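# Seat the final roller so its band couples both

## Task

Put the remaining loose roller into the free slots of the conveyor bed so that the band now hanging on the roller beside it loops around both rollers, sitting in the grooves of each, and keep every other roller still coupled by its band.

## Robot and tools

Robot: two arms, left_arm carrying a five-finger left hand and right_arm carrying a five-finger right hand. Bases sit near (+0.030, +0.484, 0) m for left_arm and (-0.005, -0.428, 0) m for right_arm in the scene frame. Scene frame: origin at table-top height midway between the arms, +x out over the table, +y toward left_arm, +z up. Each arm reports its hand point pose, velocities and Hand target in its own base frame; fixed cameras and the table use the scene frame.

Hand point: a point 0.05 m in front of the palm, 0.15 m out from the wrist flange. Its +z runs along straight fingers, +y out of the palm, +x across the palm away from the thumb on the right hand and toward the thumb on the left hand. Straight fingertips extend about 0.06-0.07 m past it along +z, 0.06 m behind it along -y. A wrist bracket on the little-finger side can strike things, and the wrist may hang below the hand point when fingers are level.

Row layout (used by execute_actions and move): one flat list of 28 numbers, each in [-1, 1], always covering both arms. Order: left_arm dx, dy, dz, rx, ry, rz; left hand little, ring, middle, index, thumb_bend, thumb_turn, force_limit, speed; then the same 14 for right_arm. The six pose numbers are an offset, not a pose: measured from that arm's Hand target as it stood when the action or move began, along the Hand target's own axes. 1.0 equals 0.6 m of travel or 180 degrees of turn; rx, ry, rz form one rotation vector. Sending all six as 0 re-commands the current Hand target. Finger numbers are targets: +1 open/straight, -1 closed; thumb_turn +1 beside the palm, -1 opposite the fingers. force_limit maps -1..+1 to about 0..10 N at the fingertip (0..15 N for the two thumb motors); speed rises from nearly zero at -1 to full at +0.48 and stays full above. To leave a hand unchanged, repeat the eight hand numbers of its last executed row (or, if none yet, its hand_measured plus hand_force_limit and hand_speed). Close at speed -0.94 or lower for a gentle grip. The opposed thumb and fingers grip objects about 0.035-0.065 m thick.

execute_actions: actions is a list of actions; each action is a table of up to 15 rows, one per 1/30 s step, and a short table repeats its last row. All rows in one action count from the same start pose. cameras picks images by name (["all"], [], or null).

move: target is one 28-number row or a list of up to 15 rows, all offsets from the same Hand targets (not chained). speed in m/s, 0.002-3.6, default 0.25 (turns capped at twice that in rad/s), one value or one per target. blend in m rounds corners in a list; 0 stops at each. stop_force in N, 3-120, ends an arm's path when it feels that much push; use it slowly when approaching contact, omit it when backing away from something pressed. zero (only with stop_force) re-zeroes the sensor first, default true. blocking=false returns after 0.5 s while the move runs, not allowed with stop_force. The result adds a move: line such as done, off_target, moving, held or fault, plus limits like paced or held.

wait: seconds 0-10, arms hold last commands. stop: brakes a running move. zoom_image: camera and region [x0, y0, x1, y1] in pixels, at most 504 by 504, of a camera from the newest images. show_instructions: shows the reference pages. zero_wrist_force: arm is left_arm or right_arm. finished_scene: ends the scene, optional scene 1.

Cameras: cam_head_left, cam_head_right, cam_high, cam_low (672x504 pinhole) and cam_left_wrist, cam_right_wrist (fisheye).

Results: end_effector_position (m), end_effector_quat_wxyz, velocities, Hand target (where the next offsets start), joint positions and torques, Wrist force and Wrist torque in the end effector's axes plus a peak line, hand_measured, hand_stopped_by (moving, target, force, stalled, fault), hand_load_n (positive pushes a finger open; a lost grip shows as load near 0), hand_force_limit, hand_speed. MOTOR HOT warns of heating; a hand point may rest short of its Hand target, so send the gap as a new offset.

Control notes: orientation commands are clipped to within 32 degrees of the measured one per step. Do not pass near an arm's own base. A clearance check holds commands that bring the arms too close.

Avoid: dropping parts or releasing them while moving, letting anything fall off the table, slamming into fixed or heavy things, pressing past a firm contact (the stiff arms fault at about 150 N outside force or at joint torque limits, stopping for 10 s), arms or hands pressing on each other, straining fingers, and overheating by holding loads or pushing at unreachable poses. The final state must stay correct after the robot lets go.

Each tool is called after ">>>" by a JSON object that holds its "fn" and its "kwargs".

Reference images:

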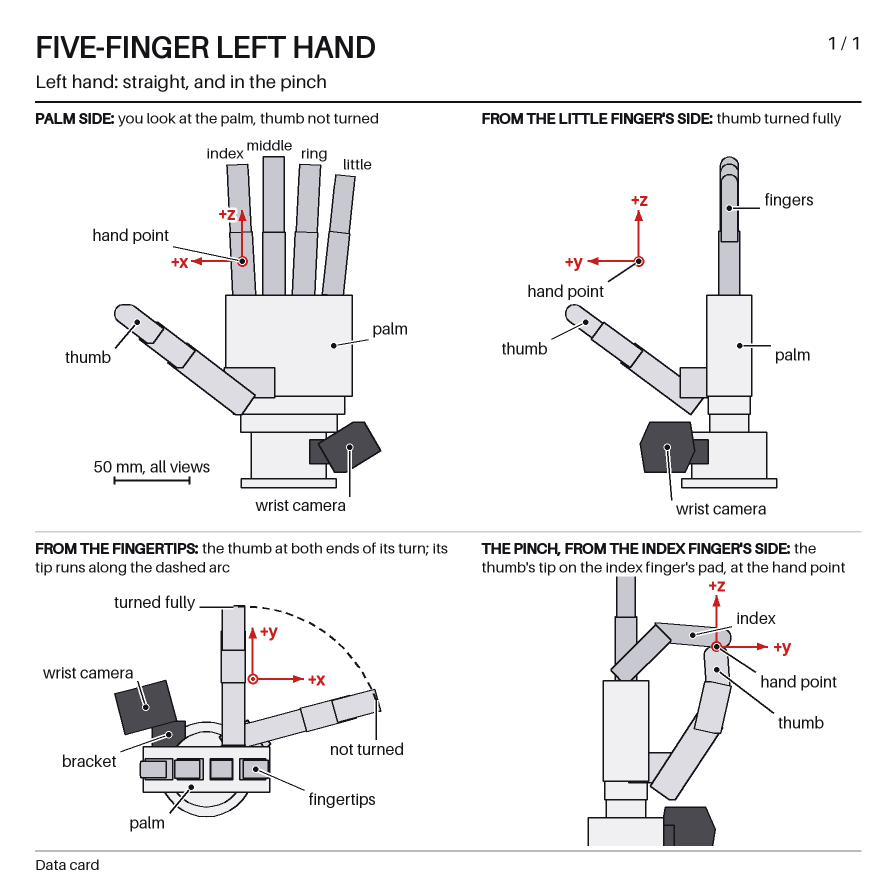

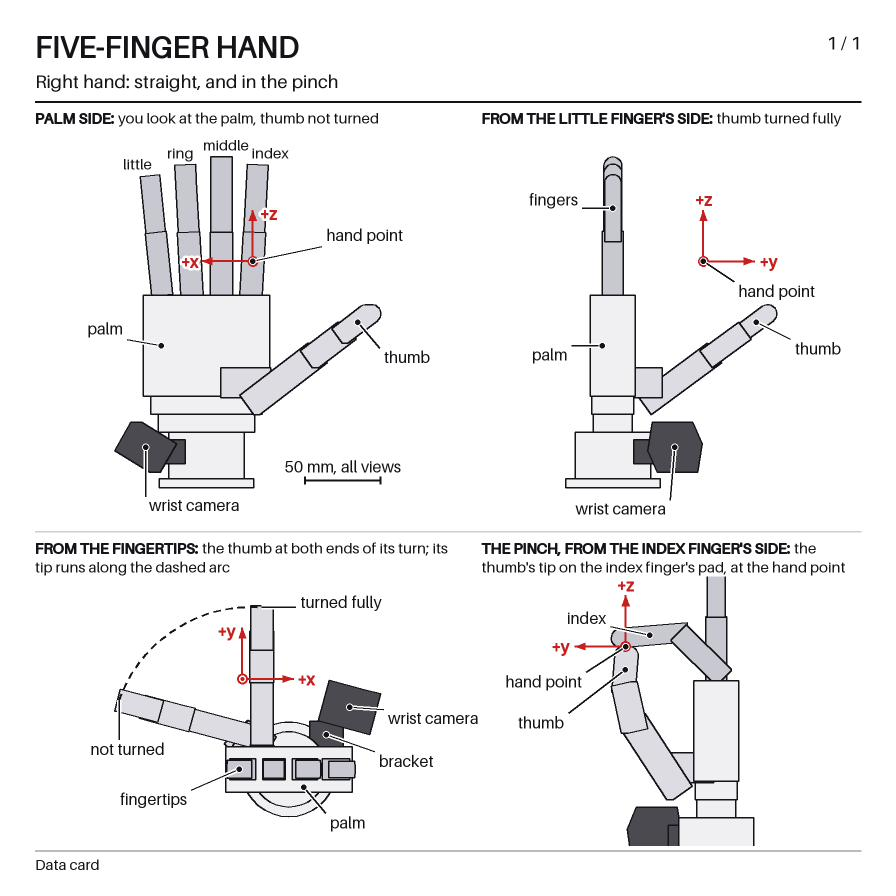

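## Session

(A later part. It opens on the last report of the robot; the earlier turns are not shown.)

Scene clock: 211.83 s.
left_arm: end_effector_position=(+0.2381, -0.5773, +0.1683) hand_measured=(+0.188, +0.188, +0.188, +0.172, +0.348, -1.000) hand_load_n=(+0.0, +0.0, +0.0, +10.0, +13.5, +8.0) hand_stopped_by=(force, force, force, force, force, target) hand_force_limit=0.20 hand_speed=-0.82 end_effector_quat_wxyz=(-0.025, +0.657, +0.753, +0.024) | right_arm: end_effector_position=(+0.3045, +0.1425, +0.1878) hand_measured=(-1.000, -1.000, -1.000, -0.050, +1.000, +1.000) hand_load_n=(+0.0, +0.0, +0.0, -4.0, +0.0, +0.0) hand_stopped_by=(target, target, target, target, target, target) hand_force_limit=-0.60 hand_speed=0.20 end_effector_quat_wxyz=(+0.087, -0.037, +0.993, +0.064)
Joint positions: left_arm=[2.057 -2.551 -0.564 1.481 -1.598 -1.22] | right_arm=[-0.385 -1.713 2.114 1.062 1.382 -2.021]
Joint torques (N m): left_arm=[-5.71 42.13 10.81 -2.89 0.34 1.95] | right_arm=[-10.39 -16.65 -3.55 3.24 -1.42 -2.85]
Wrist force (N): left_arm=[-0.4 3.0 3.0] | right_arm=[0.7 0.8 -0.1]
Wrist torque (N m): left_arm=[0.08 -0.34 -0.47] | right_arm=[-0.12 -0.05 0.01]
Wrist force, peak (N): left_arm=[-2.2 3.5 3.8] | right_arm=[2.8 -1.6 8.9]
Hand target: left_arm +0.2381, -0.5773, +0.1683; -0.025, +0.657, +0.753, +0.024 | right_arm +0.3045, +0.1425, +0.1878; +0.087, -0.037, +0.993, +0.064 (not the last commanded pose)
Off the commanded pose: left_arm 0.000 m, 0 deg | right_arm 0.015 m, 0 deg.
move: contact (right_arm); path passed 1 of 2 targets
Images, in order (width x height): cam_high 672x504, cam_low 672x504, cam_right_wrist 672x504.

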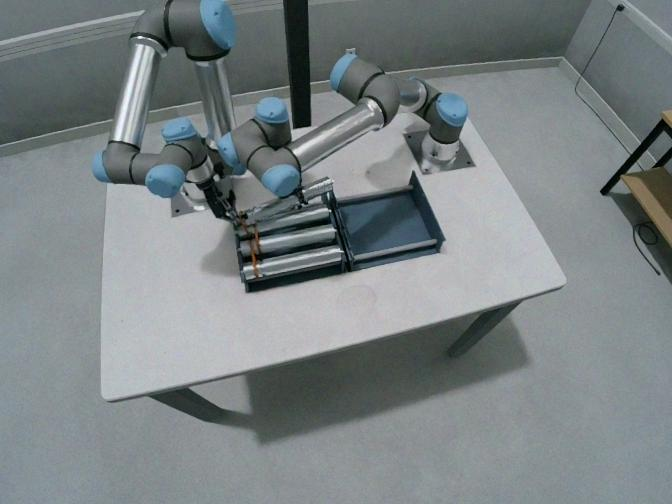

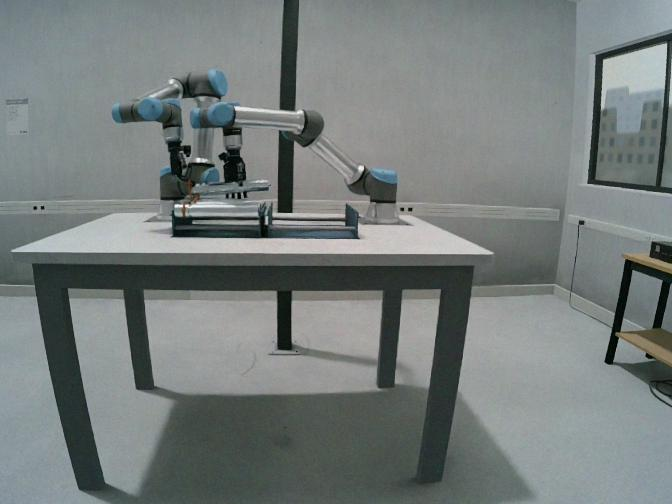

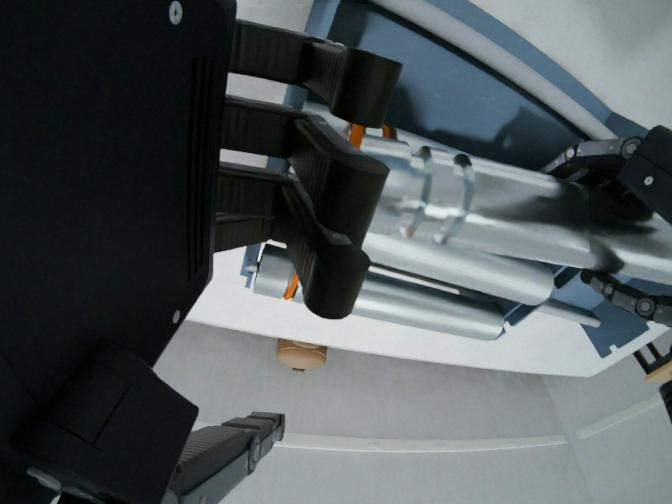

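>>> {"fn": "move", "kwargs": {"target": [[0,0,0,0,0,0,-0.6,-0.6,-0.6,-0.6,-0.6,-1,0.2,-0.82, -0.012,-0.0012,0.0005,0,0,0,-1,-1,-1,-0.05,1,1,-0.6,0.2],[0,0,0,0,0,0,-0.6,-0.6,-0.6,-0.6,-0.6,-1,0.2,-0.82, -0.0255,-0.0035,0.0095,0,0,0,-1,-1,-1,-0.05,1,1,-0.6,0.2]], "speed": 0.02, "blend": [0.002,0], "cameras": ["cam_right_wrist","cam_high","cam_low"]}}

>>> {"fn": "zoom_image", "kwargs": {"camera": "cam_right_wrist", "region": [270, 80, 480, 290]}}

>>> {"fn": "zoom_image", "kwargs": {"camera": "cam_high", "region": [230, 196, 260, 226]}}

>>> {"fn": "zoom_image", "kwargs": {"camera": "cam_low", "region": [180, 170, 210, 200]}}

Scene clock: 215.50 s.
left_arm: end_effector_position=(+0.2381, -0.5773, +0.1683) hand_measured=(+0.188, +0.188, +0.188, +0.172, +0.348, -1.000) hand_load_n=(+0.0, +0.0, +0.0, +10.5, +11.0, +0.0) hand_stopped_by=(force, force, force, force, force, target) hand_force_limit=0.20 hand_speed=-0.82 end_effector_quat_wxyz=(-0.025, +0.657, +0.753, +0.024) | right_arm: end_effector_position=(+0.3207, +0.1422, +0.1848) hand_measured=(-1.000, -1.000, -1.000, -0.050, +1.000, +1.000) hand_load_n=(+0.0, +0.0, +0.0, +2.0, +0.0, +0.0) hand_stopped_by=(target, target, target, target, target, target) hand_force_limit=-0.60 hand_speed=0.20 end_effector_quat_wxyz=(+0.087, -0.037, +0.993, +0.064)
Joint positions: left_arm=[2.057 -2.551 -0.564 1.481 -1.598 -1.22] | right_arm=[-0.359 -1.664 2.078 1.043 1.385 -1.995]
Joint torques (N m): left_arm=[-3.06 41 12.01 -2.42 0.02 2.06] | right_arm=[10.64 -4.79 -31.32 0.82 1.21 2.89]
Wrist force (N): left_arm=[3.0 1.4 4.8] | right_arm=[0.3 -1.8 3.4]
Wrist torque (N m): left_arm=[0.07 -0.08 -0.11] | right_arm=[-0.18 0.03 -0.11]
Wrist force, peak (N): left_arm=[3.0 1.4 4.8] | right_arm=[3.8 -1.0 5.7]
Hand target: left_arm +0.2381, -0.5773, +0.1683; -0.025, +0.657, +0.753, +0.024 | right_arm +0.3207, +0.1422, +0.1847; +0.087, -0.037, +0.993, +0.064
Off the commanded pose: left_arm 0.000 m, 0 deg | right_arm 0.000 m, 0 deg.
move: done
Images, in order (width x height): cam_high 672x504, cam_low 672x504, cam_right_wrist 672x504.

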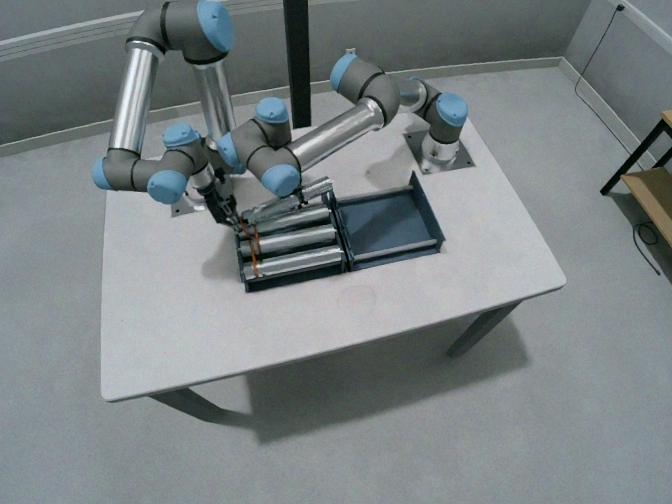

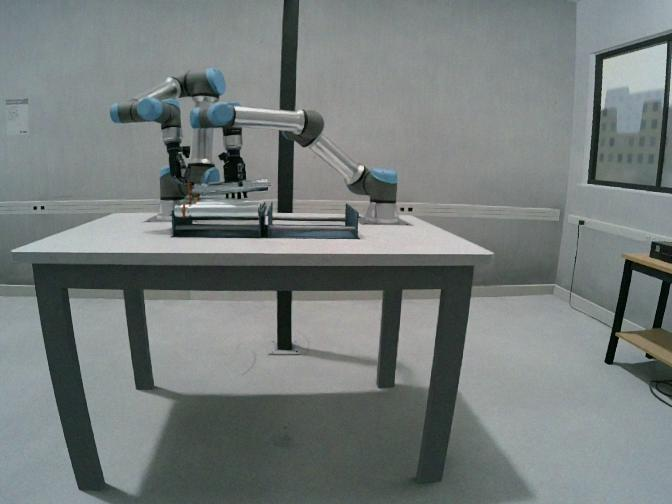

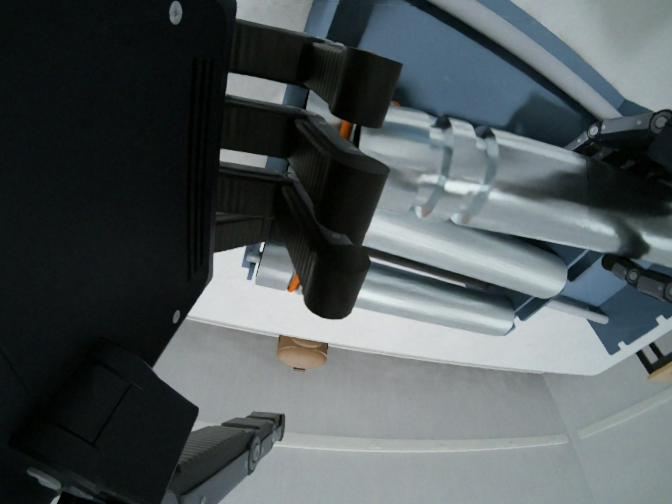

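Scaled by 2.400 from the camera's 672x504 image, which has a finer 960x720 frame.

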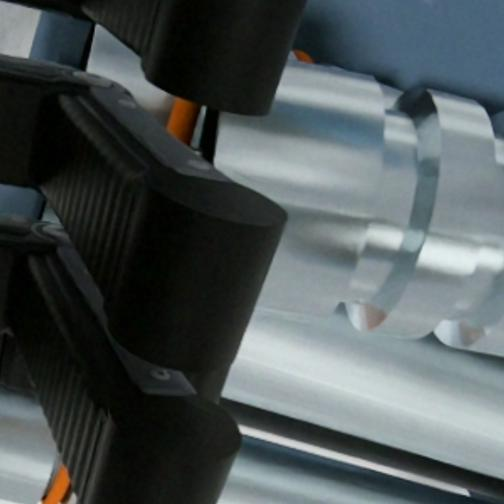

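Scaled by 16.800 from the camera's 672x504 image, which has a finer 960x720 frame.

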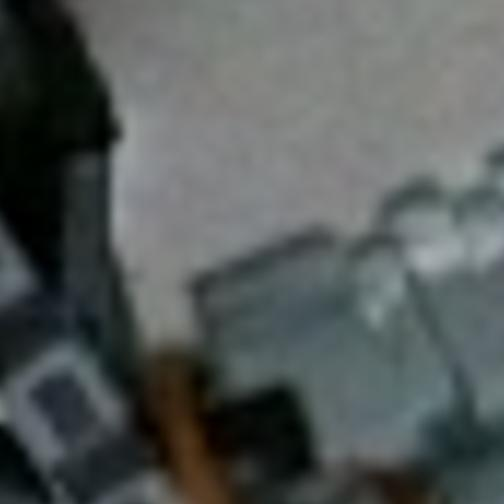

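Scaled by 16.800 from the camera's 672x504 image, which has a finer 960x720 frame.

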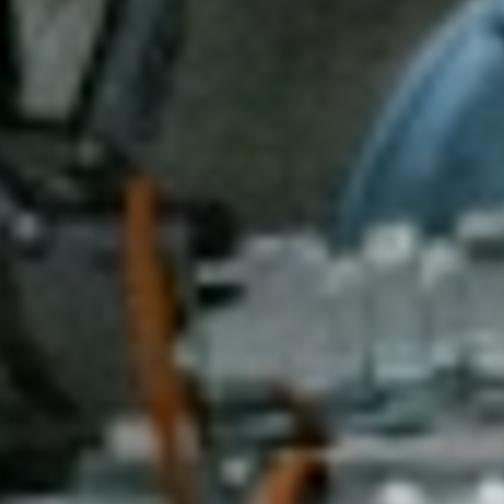

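>>> {"fn": "move", "kwargs": {"target": [[0.0415,0.005,-0.0005,0,0,0,-0.6,-0.6,-0.6,-0.6,-0.6,-1,0.2,-0.82, 0.0052,0.003,-0.0177,0,0,0,-1,-1,-1,-0.05,1,1,-0.6,0.2],[0.0415,0.005,-0.0005,0,0,0,-0.6,-0.6,-0.6,-0.6,-0.6,-1,0.2,-0.82, 0.0685,0.0328,-0.0232,0,0,0,-1,-1,-1,-0.05,1,1,-0.6,0.2]], "speed": 0.04, "cameras": ["all"]}}

>>> {"fn": "zoom_image", "kwargs": {"camera": "cam_right_wrist", "region": [230, 90, 480, 290]}}

>>> {"fn": "zoom_image", "kwargs": {"camera": "cam_high", "region": [230, 190, 266, 226]}}

>>> {"fn": "zoom_image", "kwargs": {"camera": "cam_low", "region": [180, 165, 220, 205]}}

Scene clock: 220.60 s.
left_arm: end_effector_position=(+0.2378, -0.5523, +0.1704) hand_measured=(+0.188, +0.188, +0.188, +0.172, +0.346, -1.000) hand_load_n=(+3.5, +1.5, +0.0, +2.5, +2.5, +0.0) hand_stopped_by=(force, force, force, force, force, target) hand_force_limit=0.20 hand_speed=-0.82 end_effector_quat_wxyz=(-0.025, +0.657, +0.753, +0.024) | right_arm: end_effector_position=(+0.2764, +0.1571, +0.1934) hand_measured=(-1.000, -1.000, -1.000, -0.050, +1.000, +1.000) hand_load_n=(+0.0, +0.0, +0.0, +5.5, +0.0, +0.0) hand_stopped_by=(target, target, target, target, target, target) hand_force_limit=-0.60 hand_speed=0.20 end_effector_quat_wxyz=(+0.087, -0.037, +0.993, +0.064)
Joint positions: left_arm=[2.076 -2.456 -0.738 1.559 -1.599 -1.202] | right_arm=[-0.368 -1.795 2.162 1.092 1.384 -2.004]
Joint torques (N m): left_arm=[12.57 61.59 7.42 -1.16 0.49 1.55] | right_arm=[-9.87 -15.44 -4.67 4.64 -2.13 -2.97]
Wrist force (N): left_arm=[-0.5 -0.4 6.0] | right_arm=[-1.5 -2.8 6.6]
Wrist torque (N m): left_arm=[0.15 0.15 0.19] | right_arm=[-0.22 -0.01 -0.01]
Wrist force, peak (N): left_arm=[-1.0 0.8 7.2] | right_arm=[-1.5 -2.8 6.6]
Hand target: left_arm +0.2378, -0.5523, +0.1704; -0.025, +0.657, +0.753, +0.024 | right_arm +0.2763, +0.1572, +0.1934; +0.087, -0.037, +0.993, +0.064
Off the commanded pose: left_arm 0.000 m, 0 deg | right_arm 0.000 m, 0 deg.
move: done

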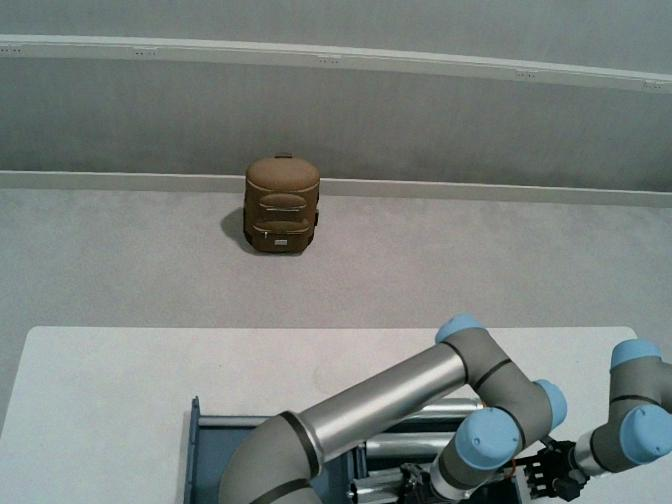

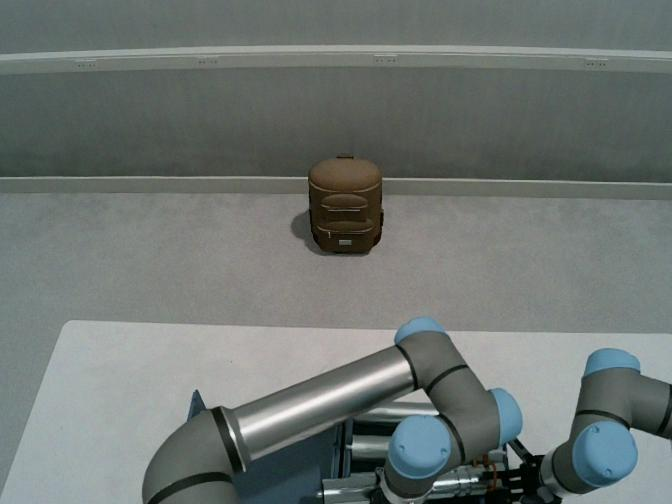

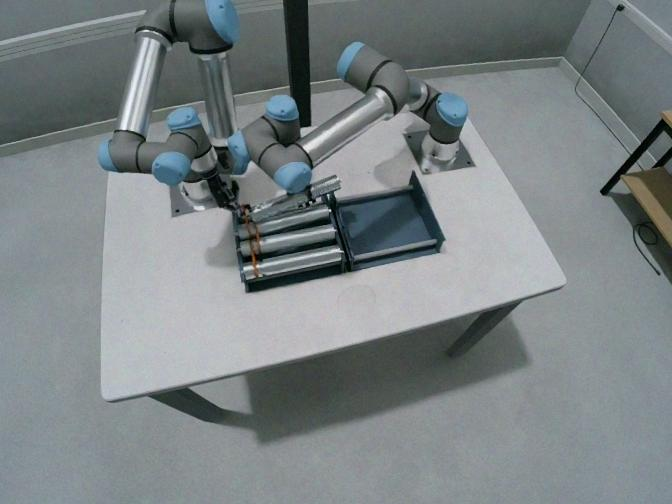

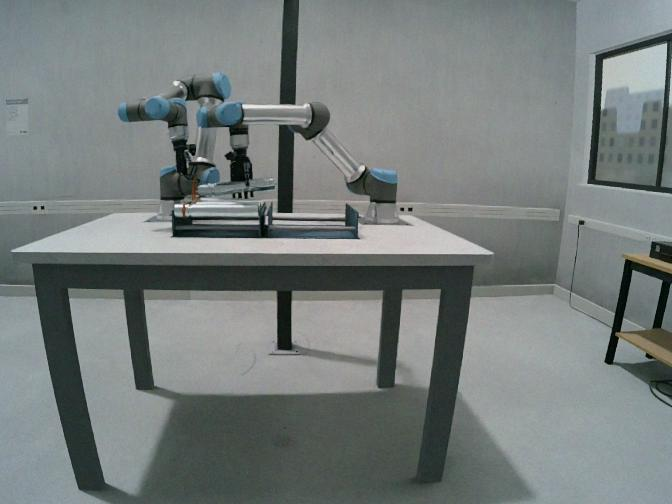

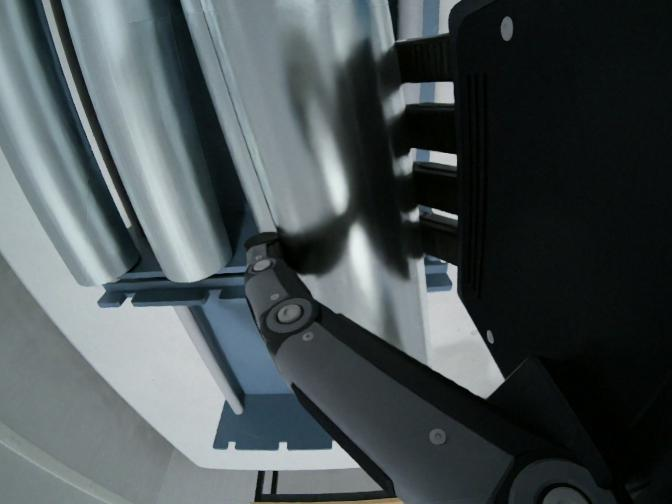

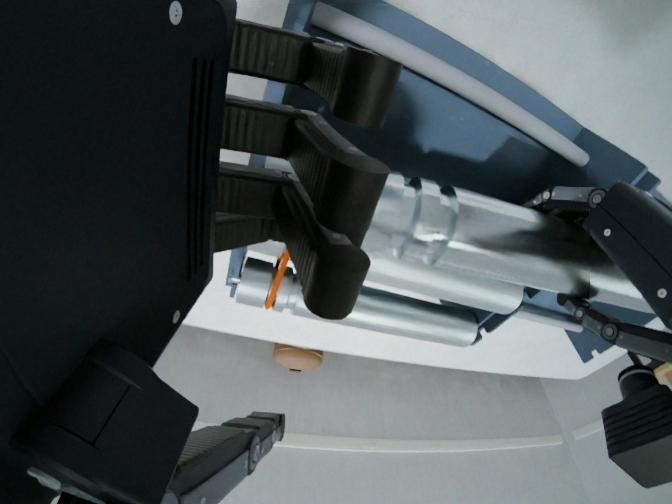

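Scaled by 2.016 from the camera's 672x504 image, which has a finer 960x720 frame.

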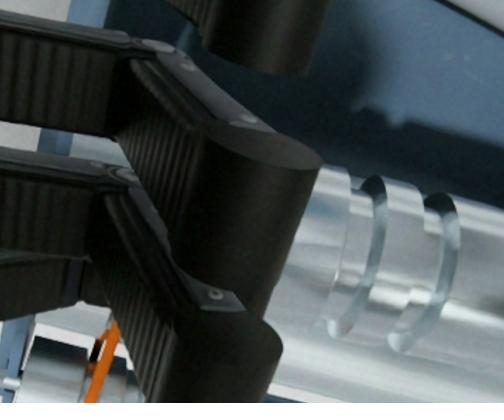

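Scaled by 14.000 from the camera's 672x504 image, which has a finer 960x720 frame.

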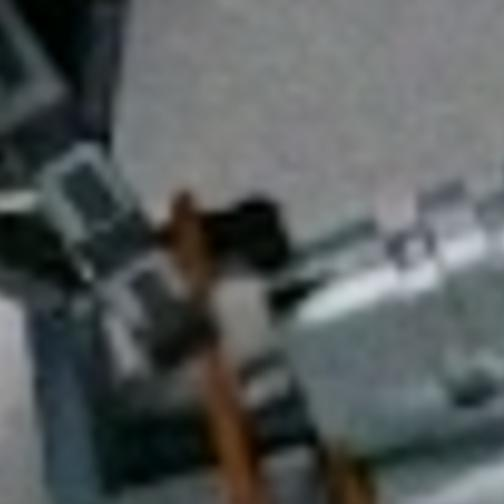

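Scaled by 12.600 from the camera's 672x504 image, which has a finer 960x720 frame.

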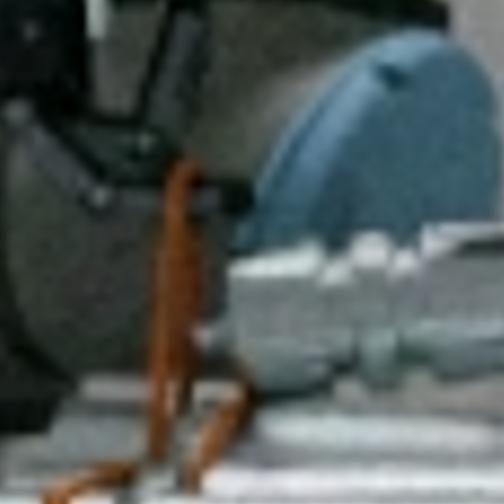

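>>> {"fn": "move", "kwargs": {"target": [0,0,0,0,0,0,-0.6,-0.6,-0.6,-0.8,-0.8,-1,0.5,-0.9, 0,0,0,0,0,0,-1,-1,-1,-0.05,1,1,-0.6,0.2], "speed": 0.04, "cameras": ["cam_left_wrist"]}}

Scene clock: 222.53 s.
left_arm: end_effector_position=(+0.2378, -0.5523, +0.1704) hand_measured=(+0.188, +0.188, +0.188, +0.146, +0.330, -1.000) hand_load_n=(+3.5, +0.5, +0.0, +9.0, +11.0, -3.5) hand_stopped_by=(force, force, force, force, force, target) hand_force_limit=0.50 hand_speed=-0.90 end_effector_quat_wxyz=(-0.025, +0.657, +0.753, +0.024) | right_arm: end_effector_position=(+0.2763, +0.1572, +0.1934) hand_measured=(-1.000, -1.000, -1.000, -0.050, +1.000, +1.000) hand_load_n=(+0.0, +0.0, +0.0, +5.0, +0.0, +0.0) hand_stopped_by=(target, target, target, target, target, target) hand_force_limit=-0.60 hand_speed=0.20 end_effector_quat_wxyz=(+0.087, -0.037, +0.993, +0.064)
Joint positions: left_arm=[2.076 -2.456 -0.738 1.559 -1.599 -1.202] | right_arm=[-0.368 -1.795 2.162 1.092 1.384 -2.004]
Joint torques (N m): left_arm=[12.62 59.73 8.19 -1.67 1.98 0.94] | right_arm=[-9.37 -15.09 -4.78 4.46 -2.21 -3.02]
Wrist force (N): left_arm=[-0.4 0.0 6.2] | right_arm=[-1.3 -2.9 6.3]
Wrist torque (N m): left_arm=[0.13 0.15 0.11] | right_arm=[-0.22 -0.02 -0.01]
Wrist force, peak (N): left_arm=[-0.6 -0.4 6.3] | right_arm=[-1.4 -2.9 6.8]
Hand target: left_arm +0.2378, -0.5523, +0.1704; -0.025, +0.657, +0.753, +0.024 | right_arm +0.2763, +0.1572, +0.1934; +0.087, -0.037, +0.993, +0.064
Off the commanded pose: left_arm 0.000 m, 0 deg | right_arm 0.000 m, 0 deg.
move: done
Images, in order (width x height): cam_left_wrist 672x504.

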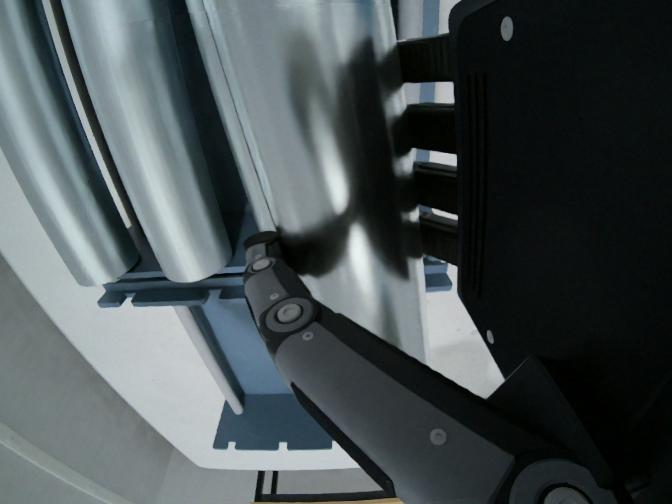

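>>> {"fn": "move", "kwargs": {"target": [0,0,0,0,0,0,-0.6,-0.6,-0.6,-0.8,-0.8,-1,0.5,-0.9, 0,0,0,0,0,0,-1,-1,0,-0.05,1,1,-0.6,0.4], "speed": 0.04, "cameras": ["cam_right_wrist"]}}

>>> {"fn": "zoom_image", "kwargs": {"camera": "cam_right_wrist", "region": [230, 130, 430, 330]}}

>>> {"fn": "zoom_image", "kwargs": {"camera": "cam_right_wrist", "region": [290, 170, 390, 270]}}

Scene clock: 223.30 s.
left_arm: end_effector_position=(+0.2378, -0.5523, +0.1704) hand_measured=(+0.188, +0.188, +0.188, +0.146, +0.330, -1.000) hand_load_n=(+3.5, +0.5, +0.0, +9.0, +10.5, -2.5) hand_stopped_by=(force, force, force, force, force, target) hand_force_limit=0.50 hand_speed=-0.90 end_effector_quat_wxyz=(-0.025, +0.657, +0.753, +0.024) | right_arm: end_effector_position=(+0.2763, +0.1572, +0.1934) hand_measured=(-1.000, -1.000, +0.000, -0.050, +1.000, +1.000) hand_load_n=(+0.0, +0.0, -1.0, +6.0, +0.0, +0.0) hand_stopped_by=(target, target, target, target, target, target) hand_force_limit=-0.60 hand_speed=0.40 end_effector_quat_wxyz=(+0.087, -0.037, +0.993, +0.064)
Joint positions: left_arm=[2.076 -2.456 -0.738 1.559 -1.599 -1.202] | right_arm=[-0.368 -1.795 2.162 1.092 1.384 -2.004]
Joint torques (N m): left_arm=[12.08 59.03 9.28 -1.62 1.83 0.46] | right_arm=[-9.86 -15.37 -5.4 4.27 -1.95 -2.95]
Wrist force (N): left_arm=[-0.7 0.7 6.5] | right_arm=[-0.7 -2.8 5.9]
Wrist torque (N m): left_arm=[0.16 0.22 0.01] | right_arm=[-0.23 -0.02 0.00]
Wrist force, peak (N): left_arm=[-0.8 0.9 7.0] | right_arm=[-1.3 -2.8 6.4]
Hand target: left_arm +0.2378, -0.5523, +0.1704; -0.025, +0.657, +0.753, +0.024 | right_arm +0.2763, +0.1572, +0.1934; +0.087, -0.037, +0.993, +0.064
Off the commanded pose: left_arm 0.000 m, 0 deg | right_arm 0.000 m, 0 deg.
move: done
Images, in order (width x height): cam_right_wrist 672x504.

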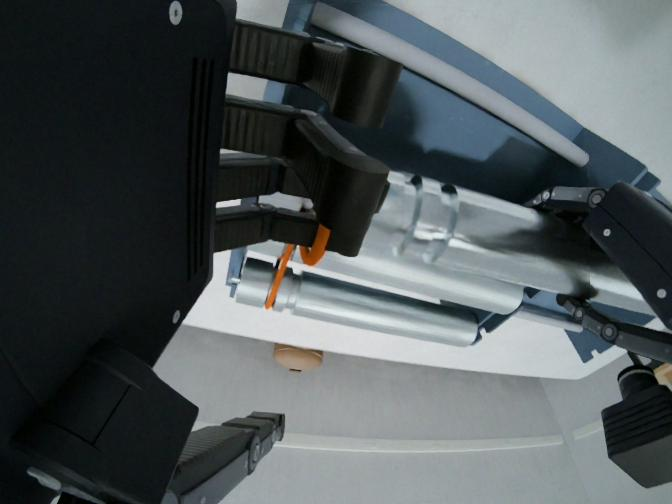

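Scaled by 2.520 from the camera's 672x504 image, which has a finer 960x720 frame.

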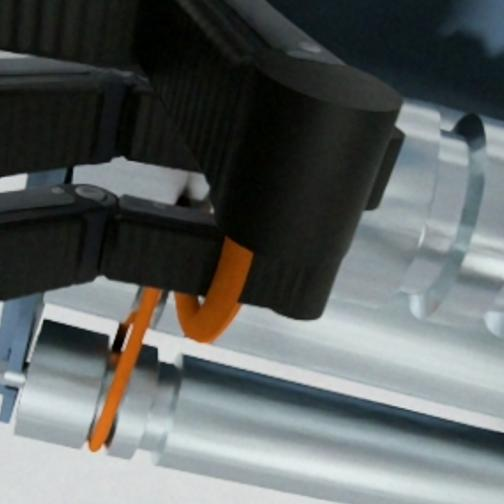

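Scaled by 5.040 from the camera's 672x504 image, which has a finer 960x720 frame.

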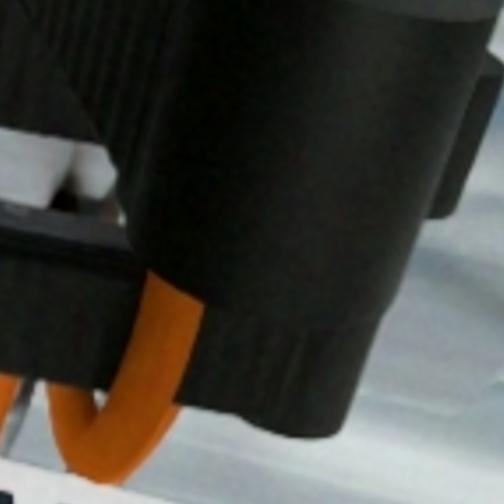

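>>> {"fn": "move", "kwargs": {"target": [0,0,0,0,0,0,-0.6,-0.6,-0.6,-0.8,-0.8,-1,0.5,-0.9, 0,0,0,0,0,0,0,0,0,-0.05,1,1,-0.6,0.4], "speed": 0.04, "cameras": ["cam_right_wrist"]}}

>>> {"fn": "zoom_image", "kwargs": {"camera": "cam_right_wrist", "region": [230, 130, 430, 330]}}

>>> {"fn": "zoom_image", "kwargs": {"camera": "cam_right_wrist", "region": [280, 170, 380, 270]}}

Scene clock: 224.17 s.
left_arm: end_effector_position=(+0.2378, -0.5523, +0.1704) hand_measured=(+0.188, +0.188, +0.188, +0.146, +0.330, -1.000) hand_load_n=(+3.5, +0.5, +0.0, +9.0, +11.0, -2.5) hand_stopped_by=(force, force, force, force, force, target) hand_force_limit=0.50 hand_speed=-0.90 end_effector_quat_wxyz=(-0.025, +0.657, +0.753, +0.024) | right_arm: end_effector_position=(+0.2763, +0.1572, +0.1934) hand_measured=(+0.000, +0.000, +0.000, -0.050, +1.000, +1.000) hand_load_n=(+0.0, +0.0, -1.0, +5.5, +0.0, +0.0) hand_stopped_by=(target, target, target, target, target, target) hand_force_limit=-0.60 hand_speed=0.40 end_effector_quat_wxyz=(+0.087, -0.037, +0.993, +0.064)
Joint positions: left_arm=[2.076 -2.456 -0.738 1.559 -1.599 -1.202] | right_arm=[-0.368 -1.795 2.162 1.092 1.384 -2.004]
Joint torques (N m): left_arm=[13.05 57.9 8.12 -1.92 1.71 0.08] | right_arm=[-8.85 -13.93 -6.6 3.73 -1.52 -3.03]
Wrist force (N): left_arm=[-0.7 0.6 6.4] | right_arm=[-0.7 -2.7 5.9]
Wrist torque (N m): left_arm=[0.13 0.22 0.01] | right_arm=[-0.21 -0.01 0.00]
Wrist force, peak (N): left_arm=[-0.8 0.8 6.5] | right_arm=[-0.8 -3.1 6.1]
Hand target: left_arm +0.2378, -0.5523, +0.1704; -0.025, +0.657, +0.753, +0.024 | right_arm +0.2763, +0.1572, +0.1934; +0.087, -0.037, +0.993, +0.064
Off the commanded pose: left_arm 0.000 m, 0 deg | right_arm 0.000 m, 0 deg.
move: done
Images, in order (width x height): cam_right_wrist 672x504.

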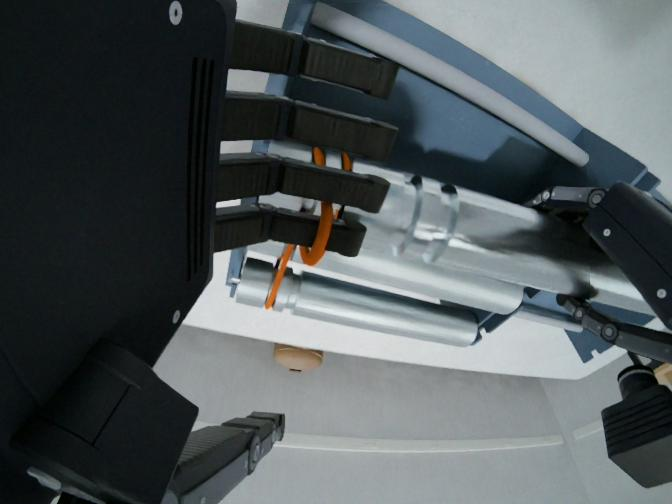

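Scaled by 2.520 from the camera's 672x504 image, which has a finer 960x720 frame.

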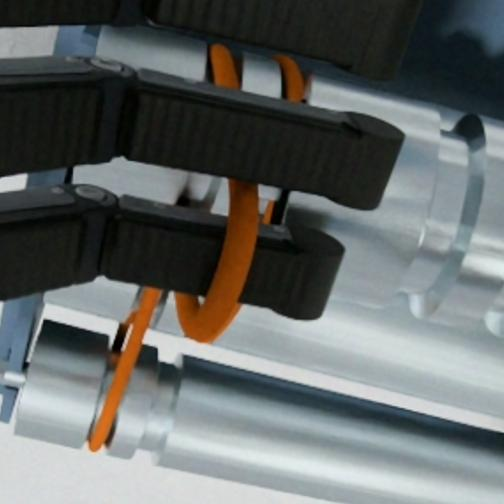

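Scaled by 5.040 from the camera's 672x504 image, which has a finer 960x720 frame.

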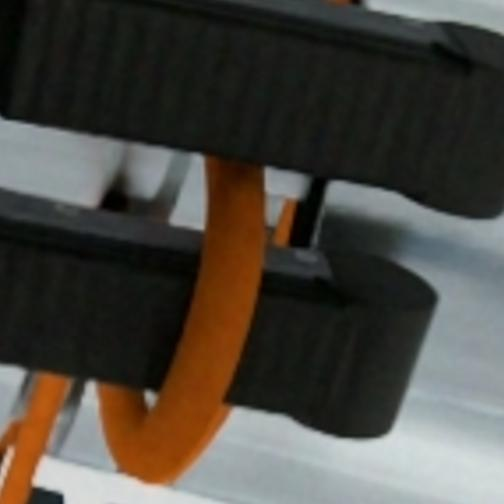

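>>> {"fn": "zoom_image", "kwargs": {"camera": "cam_right_wrist", "region": [275, 220, 345, 290]}}

>>> {"fn": "zoom_image", "kwargs": {"camera": "cam_right_wrist", "region": [290, 185, 350, 225]}}

Scaled by 7.200 from the camera's 672x504 image, which has a finer 960x720 frame.

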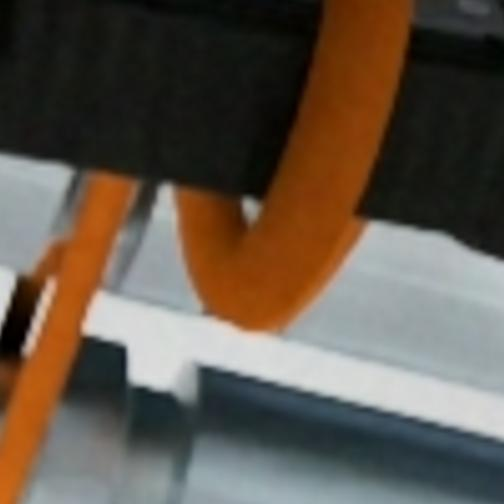

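Scaled by 8.400 from the camera's 672x504 image, which has a finer 960x720 frame.

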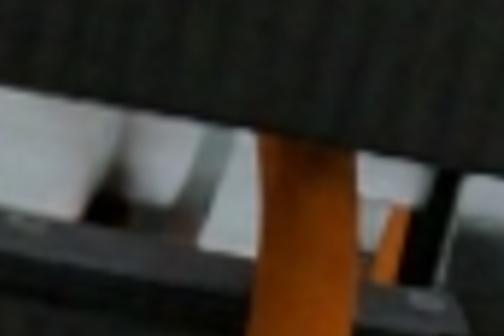

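>>> {"fn": "execute_actions", "kwargs": {"actions": []}}

>>> {"fn": "zoom_image", "kwargs": {"camera": "cam_head_right", "region": [450, 430, 530, 504]}}

>>> {"fn": "zoom_image", "kwargs": {"camera": "cam_head_left", "region": [460, 430, 540, 504]}}

>>> {"fn": "zoom_image", "kwargs": {"camera": "cam_high", "region": [230, 190, 270, 230]}}

>>> {"fn": "zoom_image", "kwargs": {"camera": "cam_low", "region": [180, 170, 215, 205]}}

Scene clock: 225.60 s.
left_arm: end_effector_position=(+0.2378, -0.5523, +0.1704) hand_measured=(+0.188, +0.188, +0.188, +0.146, +0.330, -1.000) hand_load_n=(+3.5, +0.5, +0.0, +9.0, +10.5, -2.5) hand_stopped_by=(force, force, force, force, force, target) hand_force_limit=0.50 hand_speed=-0.90 end_effector_quat_wxyz=(-0.025, +0.657, +0.753, +0.024) | right_arm: end_effector_position=(+0.2763, +0.1572, +0.1934) hand_measured=(+0.000, +0.000, +0.000, -0.050, +1.000, +1.000) hand_load_n=(+0.0, +0.0, -1.0, +5.5, +0.0, +0.0) hand_stopped_by=(target, target, target, target, target, target) hand_force_limit=-0.60 hand_speed=0.40 end_effector_quat_wxyz=(+0.087, -0.037, +0.993, +0.064)
Joint positions: left_arm=[2.076 -2.456 -0.738 1.559 -1.599 -1.202] | right_arm=[-0.368 -1.795 2.162 1.092 1.384 -2.004]
Joint velocities: within noise
Joint torques (N m): left_arm=[9.44 56.33 9.57 -2.54 1.8 -0.53] | right_arm=[-7.84 -13.78 -8.37 3.28 -0.81 -2.76]
Wrist force (N): left_arm=[-0.8 0.8 6.4] | right_arm=[-0.8 -2.7 5.9]
Wrist torque (N m): left_arm=[0.16 0.23 0.00] | right_arm=[-0.20 -0.01 0.00]
Wrist force, peak (N): left_arm=[-0.8 0.6 6.6] | right_arm=[-0.8 -2.6 6.2]
Hand target: left_arm +0.2378, -0.5523, +0.1704; -0.025, +0.657, +0.753, +0.024 | right_arm +0.2763, +0.1572, +0.1934; +0.087, -0.037, +0.993, +0.064
Off the commanded pose: left_arm 0.000 m, 0 deg | right_arm 0.000 m, 0 deg.

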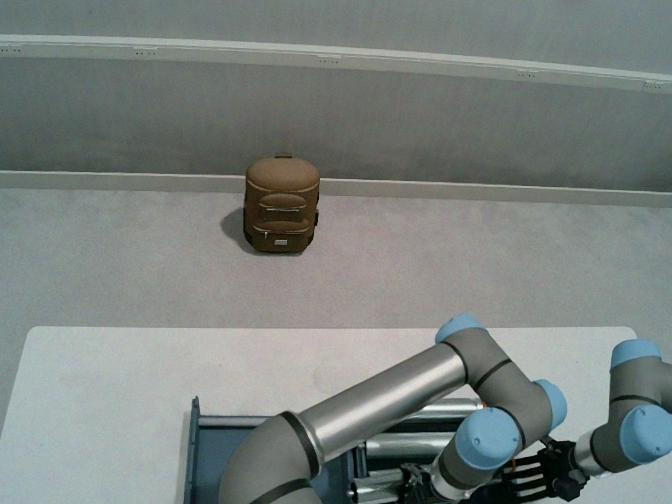

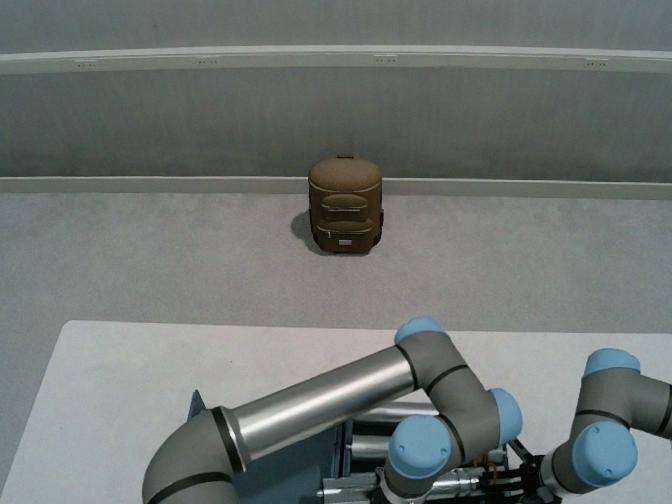

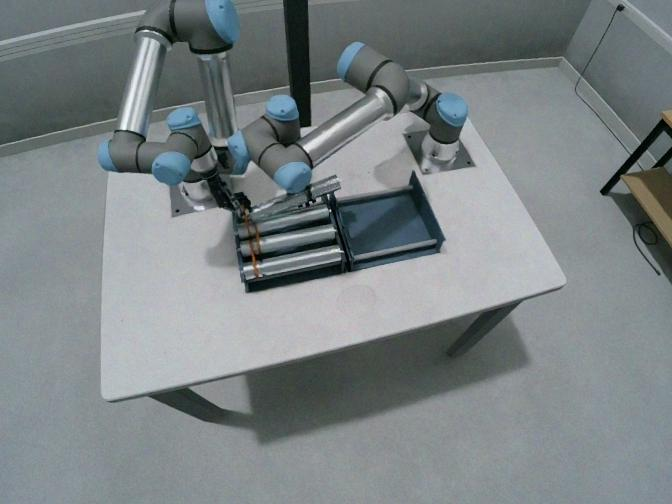

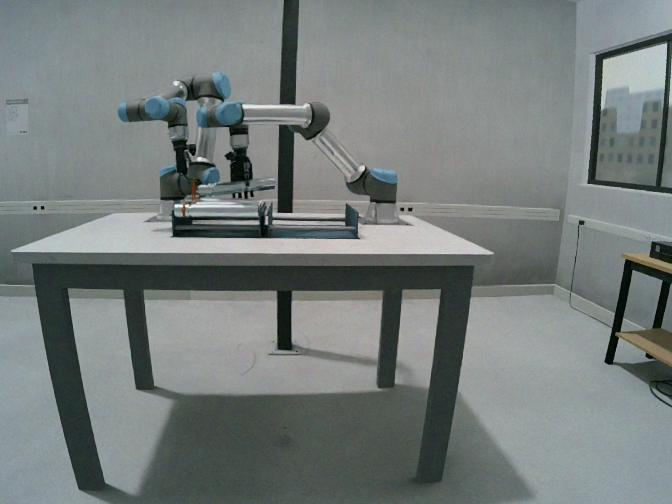

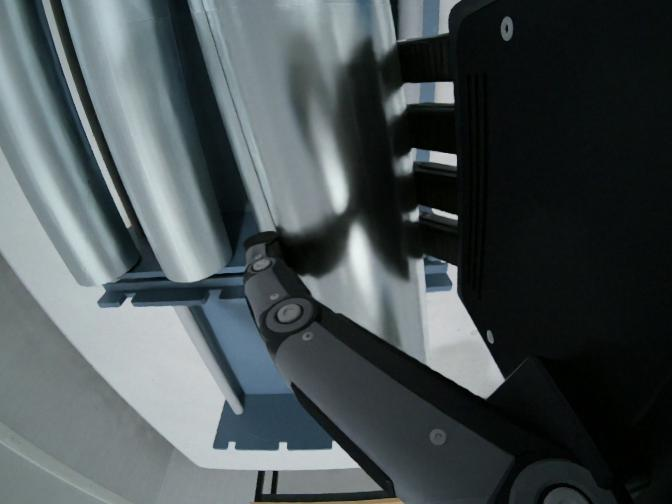

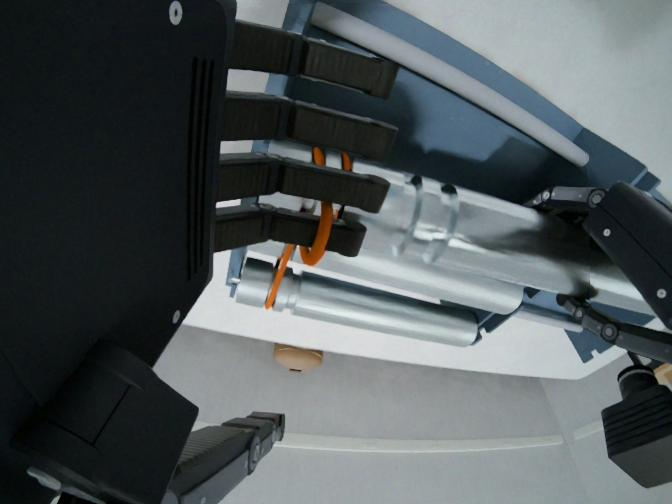

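Scaled by 6.300 from the camera's 672x504 image, which has a finer 960x720 frame.

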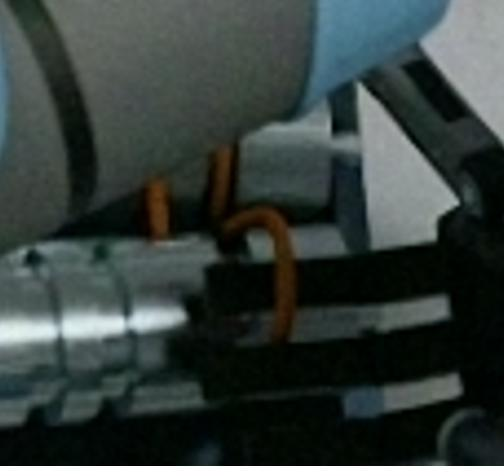

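Scaled by 6.300 from the camera's 672x504 image, which has a finer 960x720 frame.

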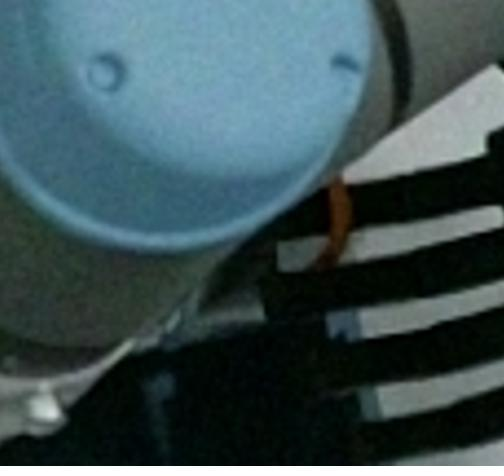

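Scaled by 12.600 from the camera's 672x504 image, which has a finer 960x720 frame.

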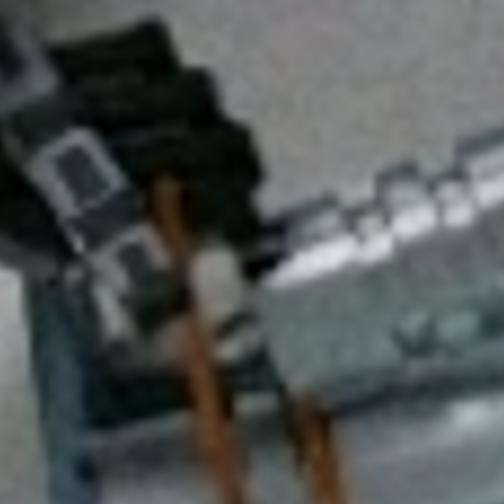

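Scaled by 14.400 from the camera's 672x504 image, which has a finer 960x720 frame.

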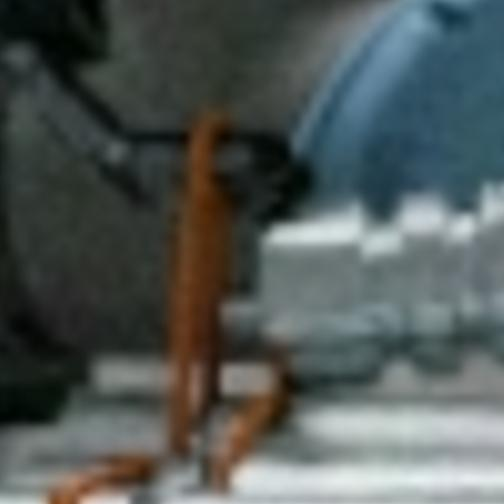

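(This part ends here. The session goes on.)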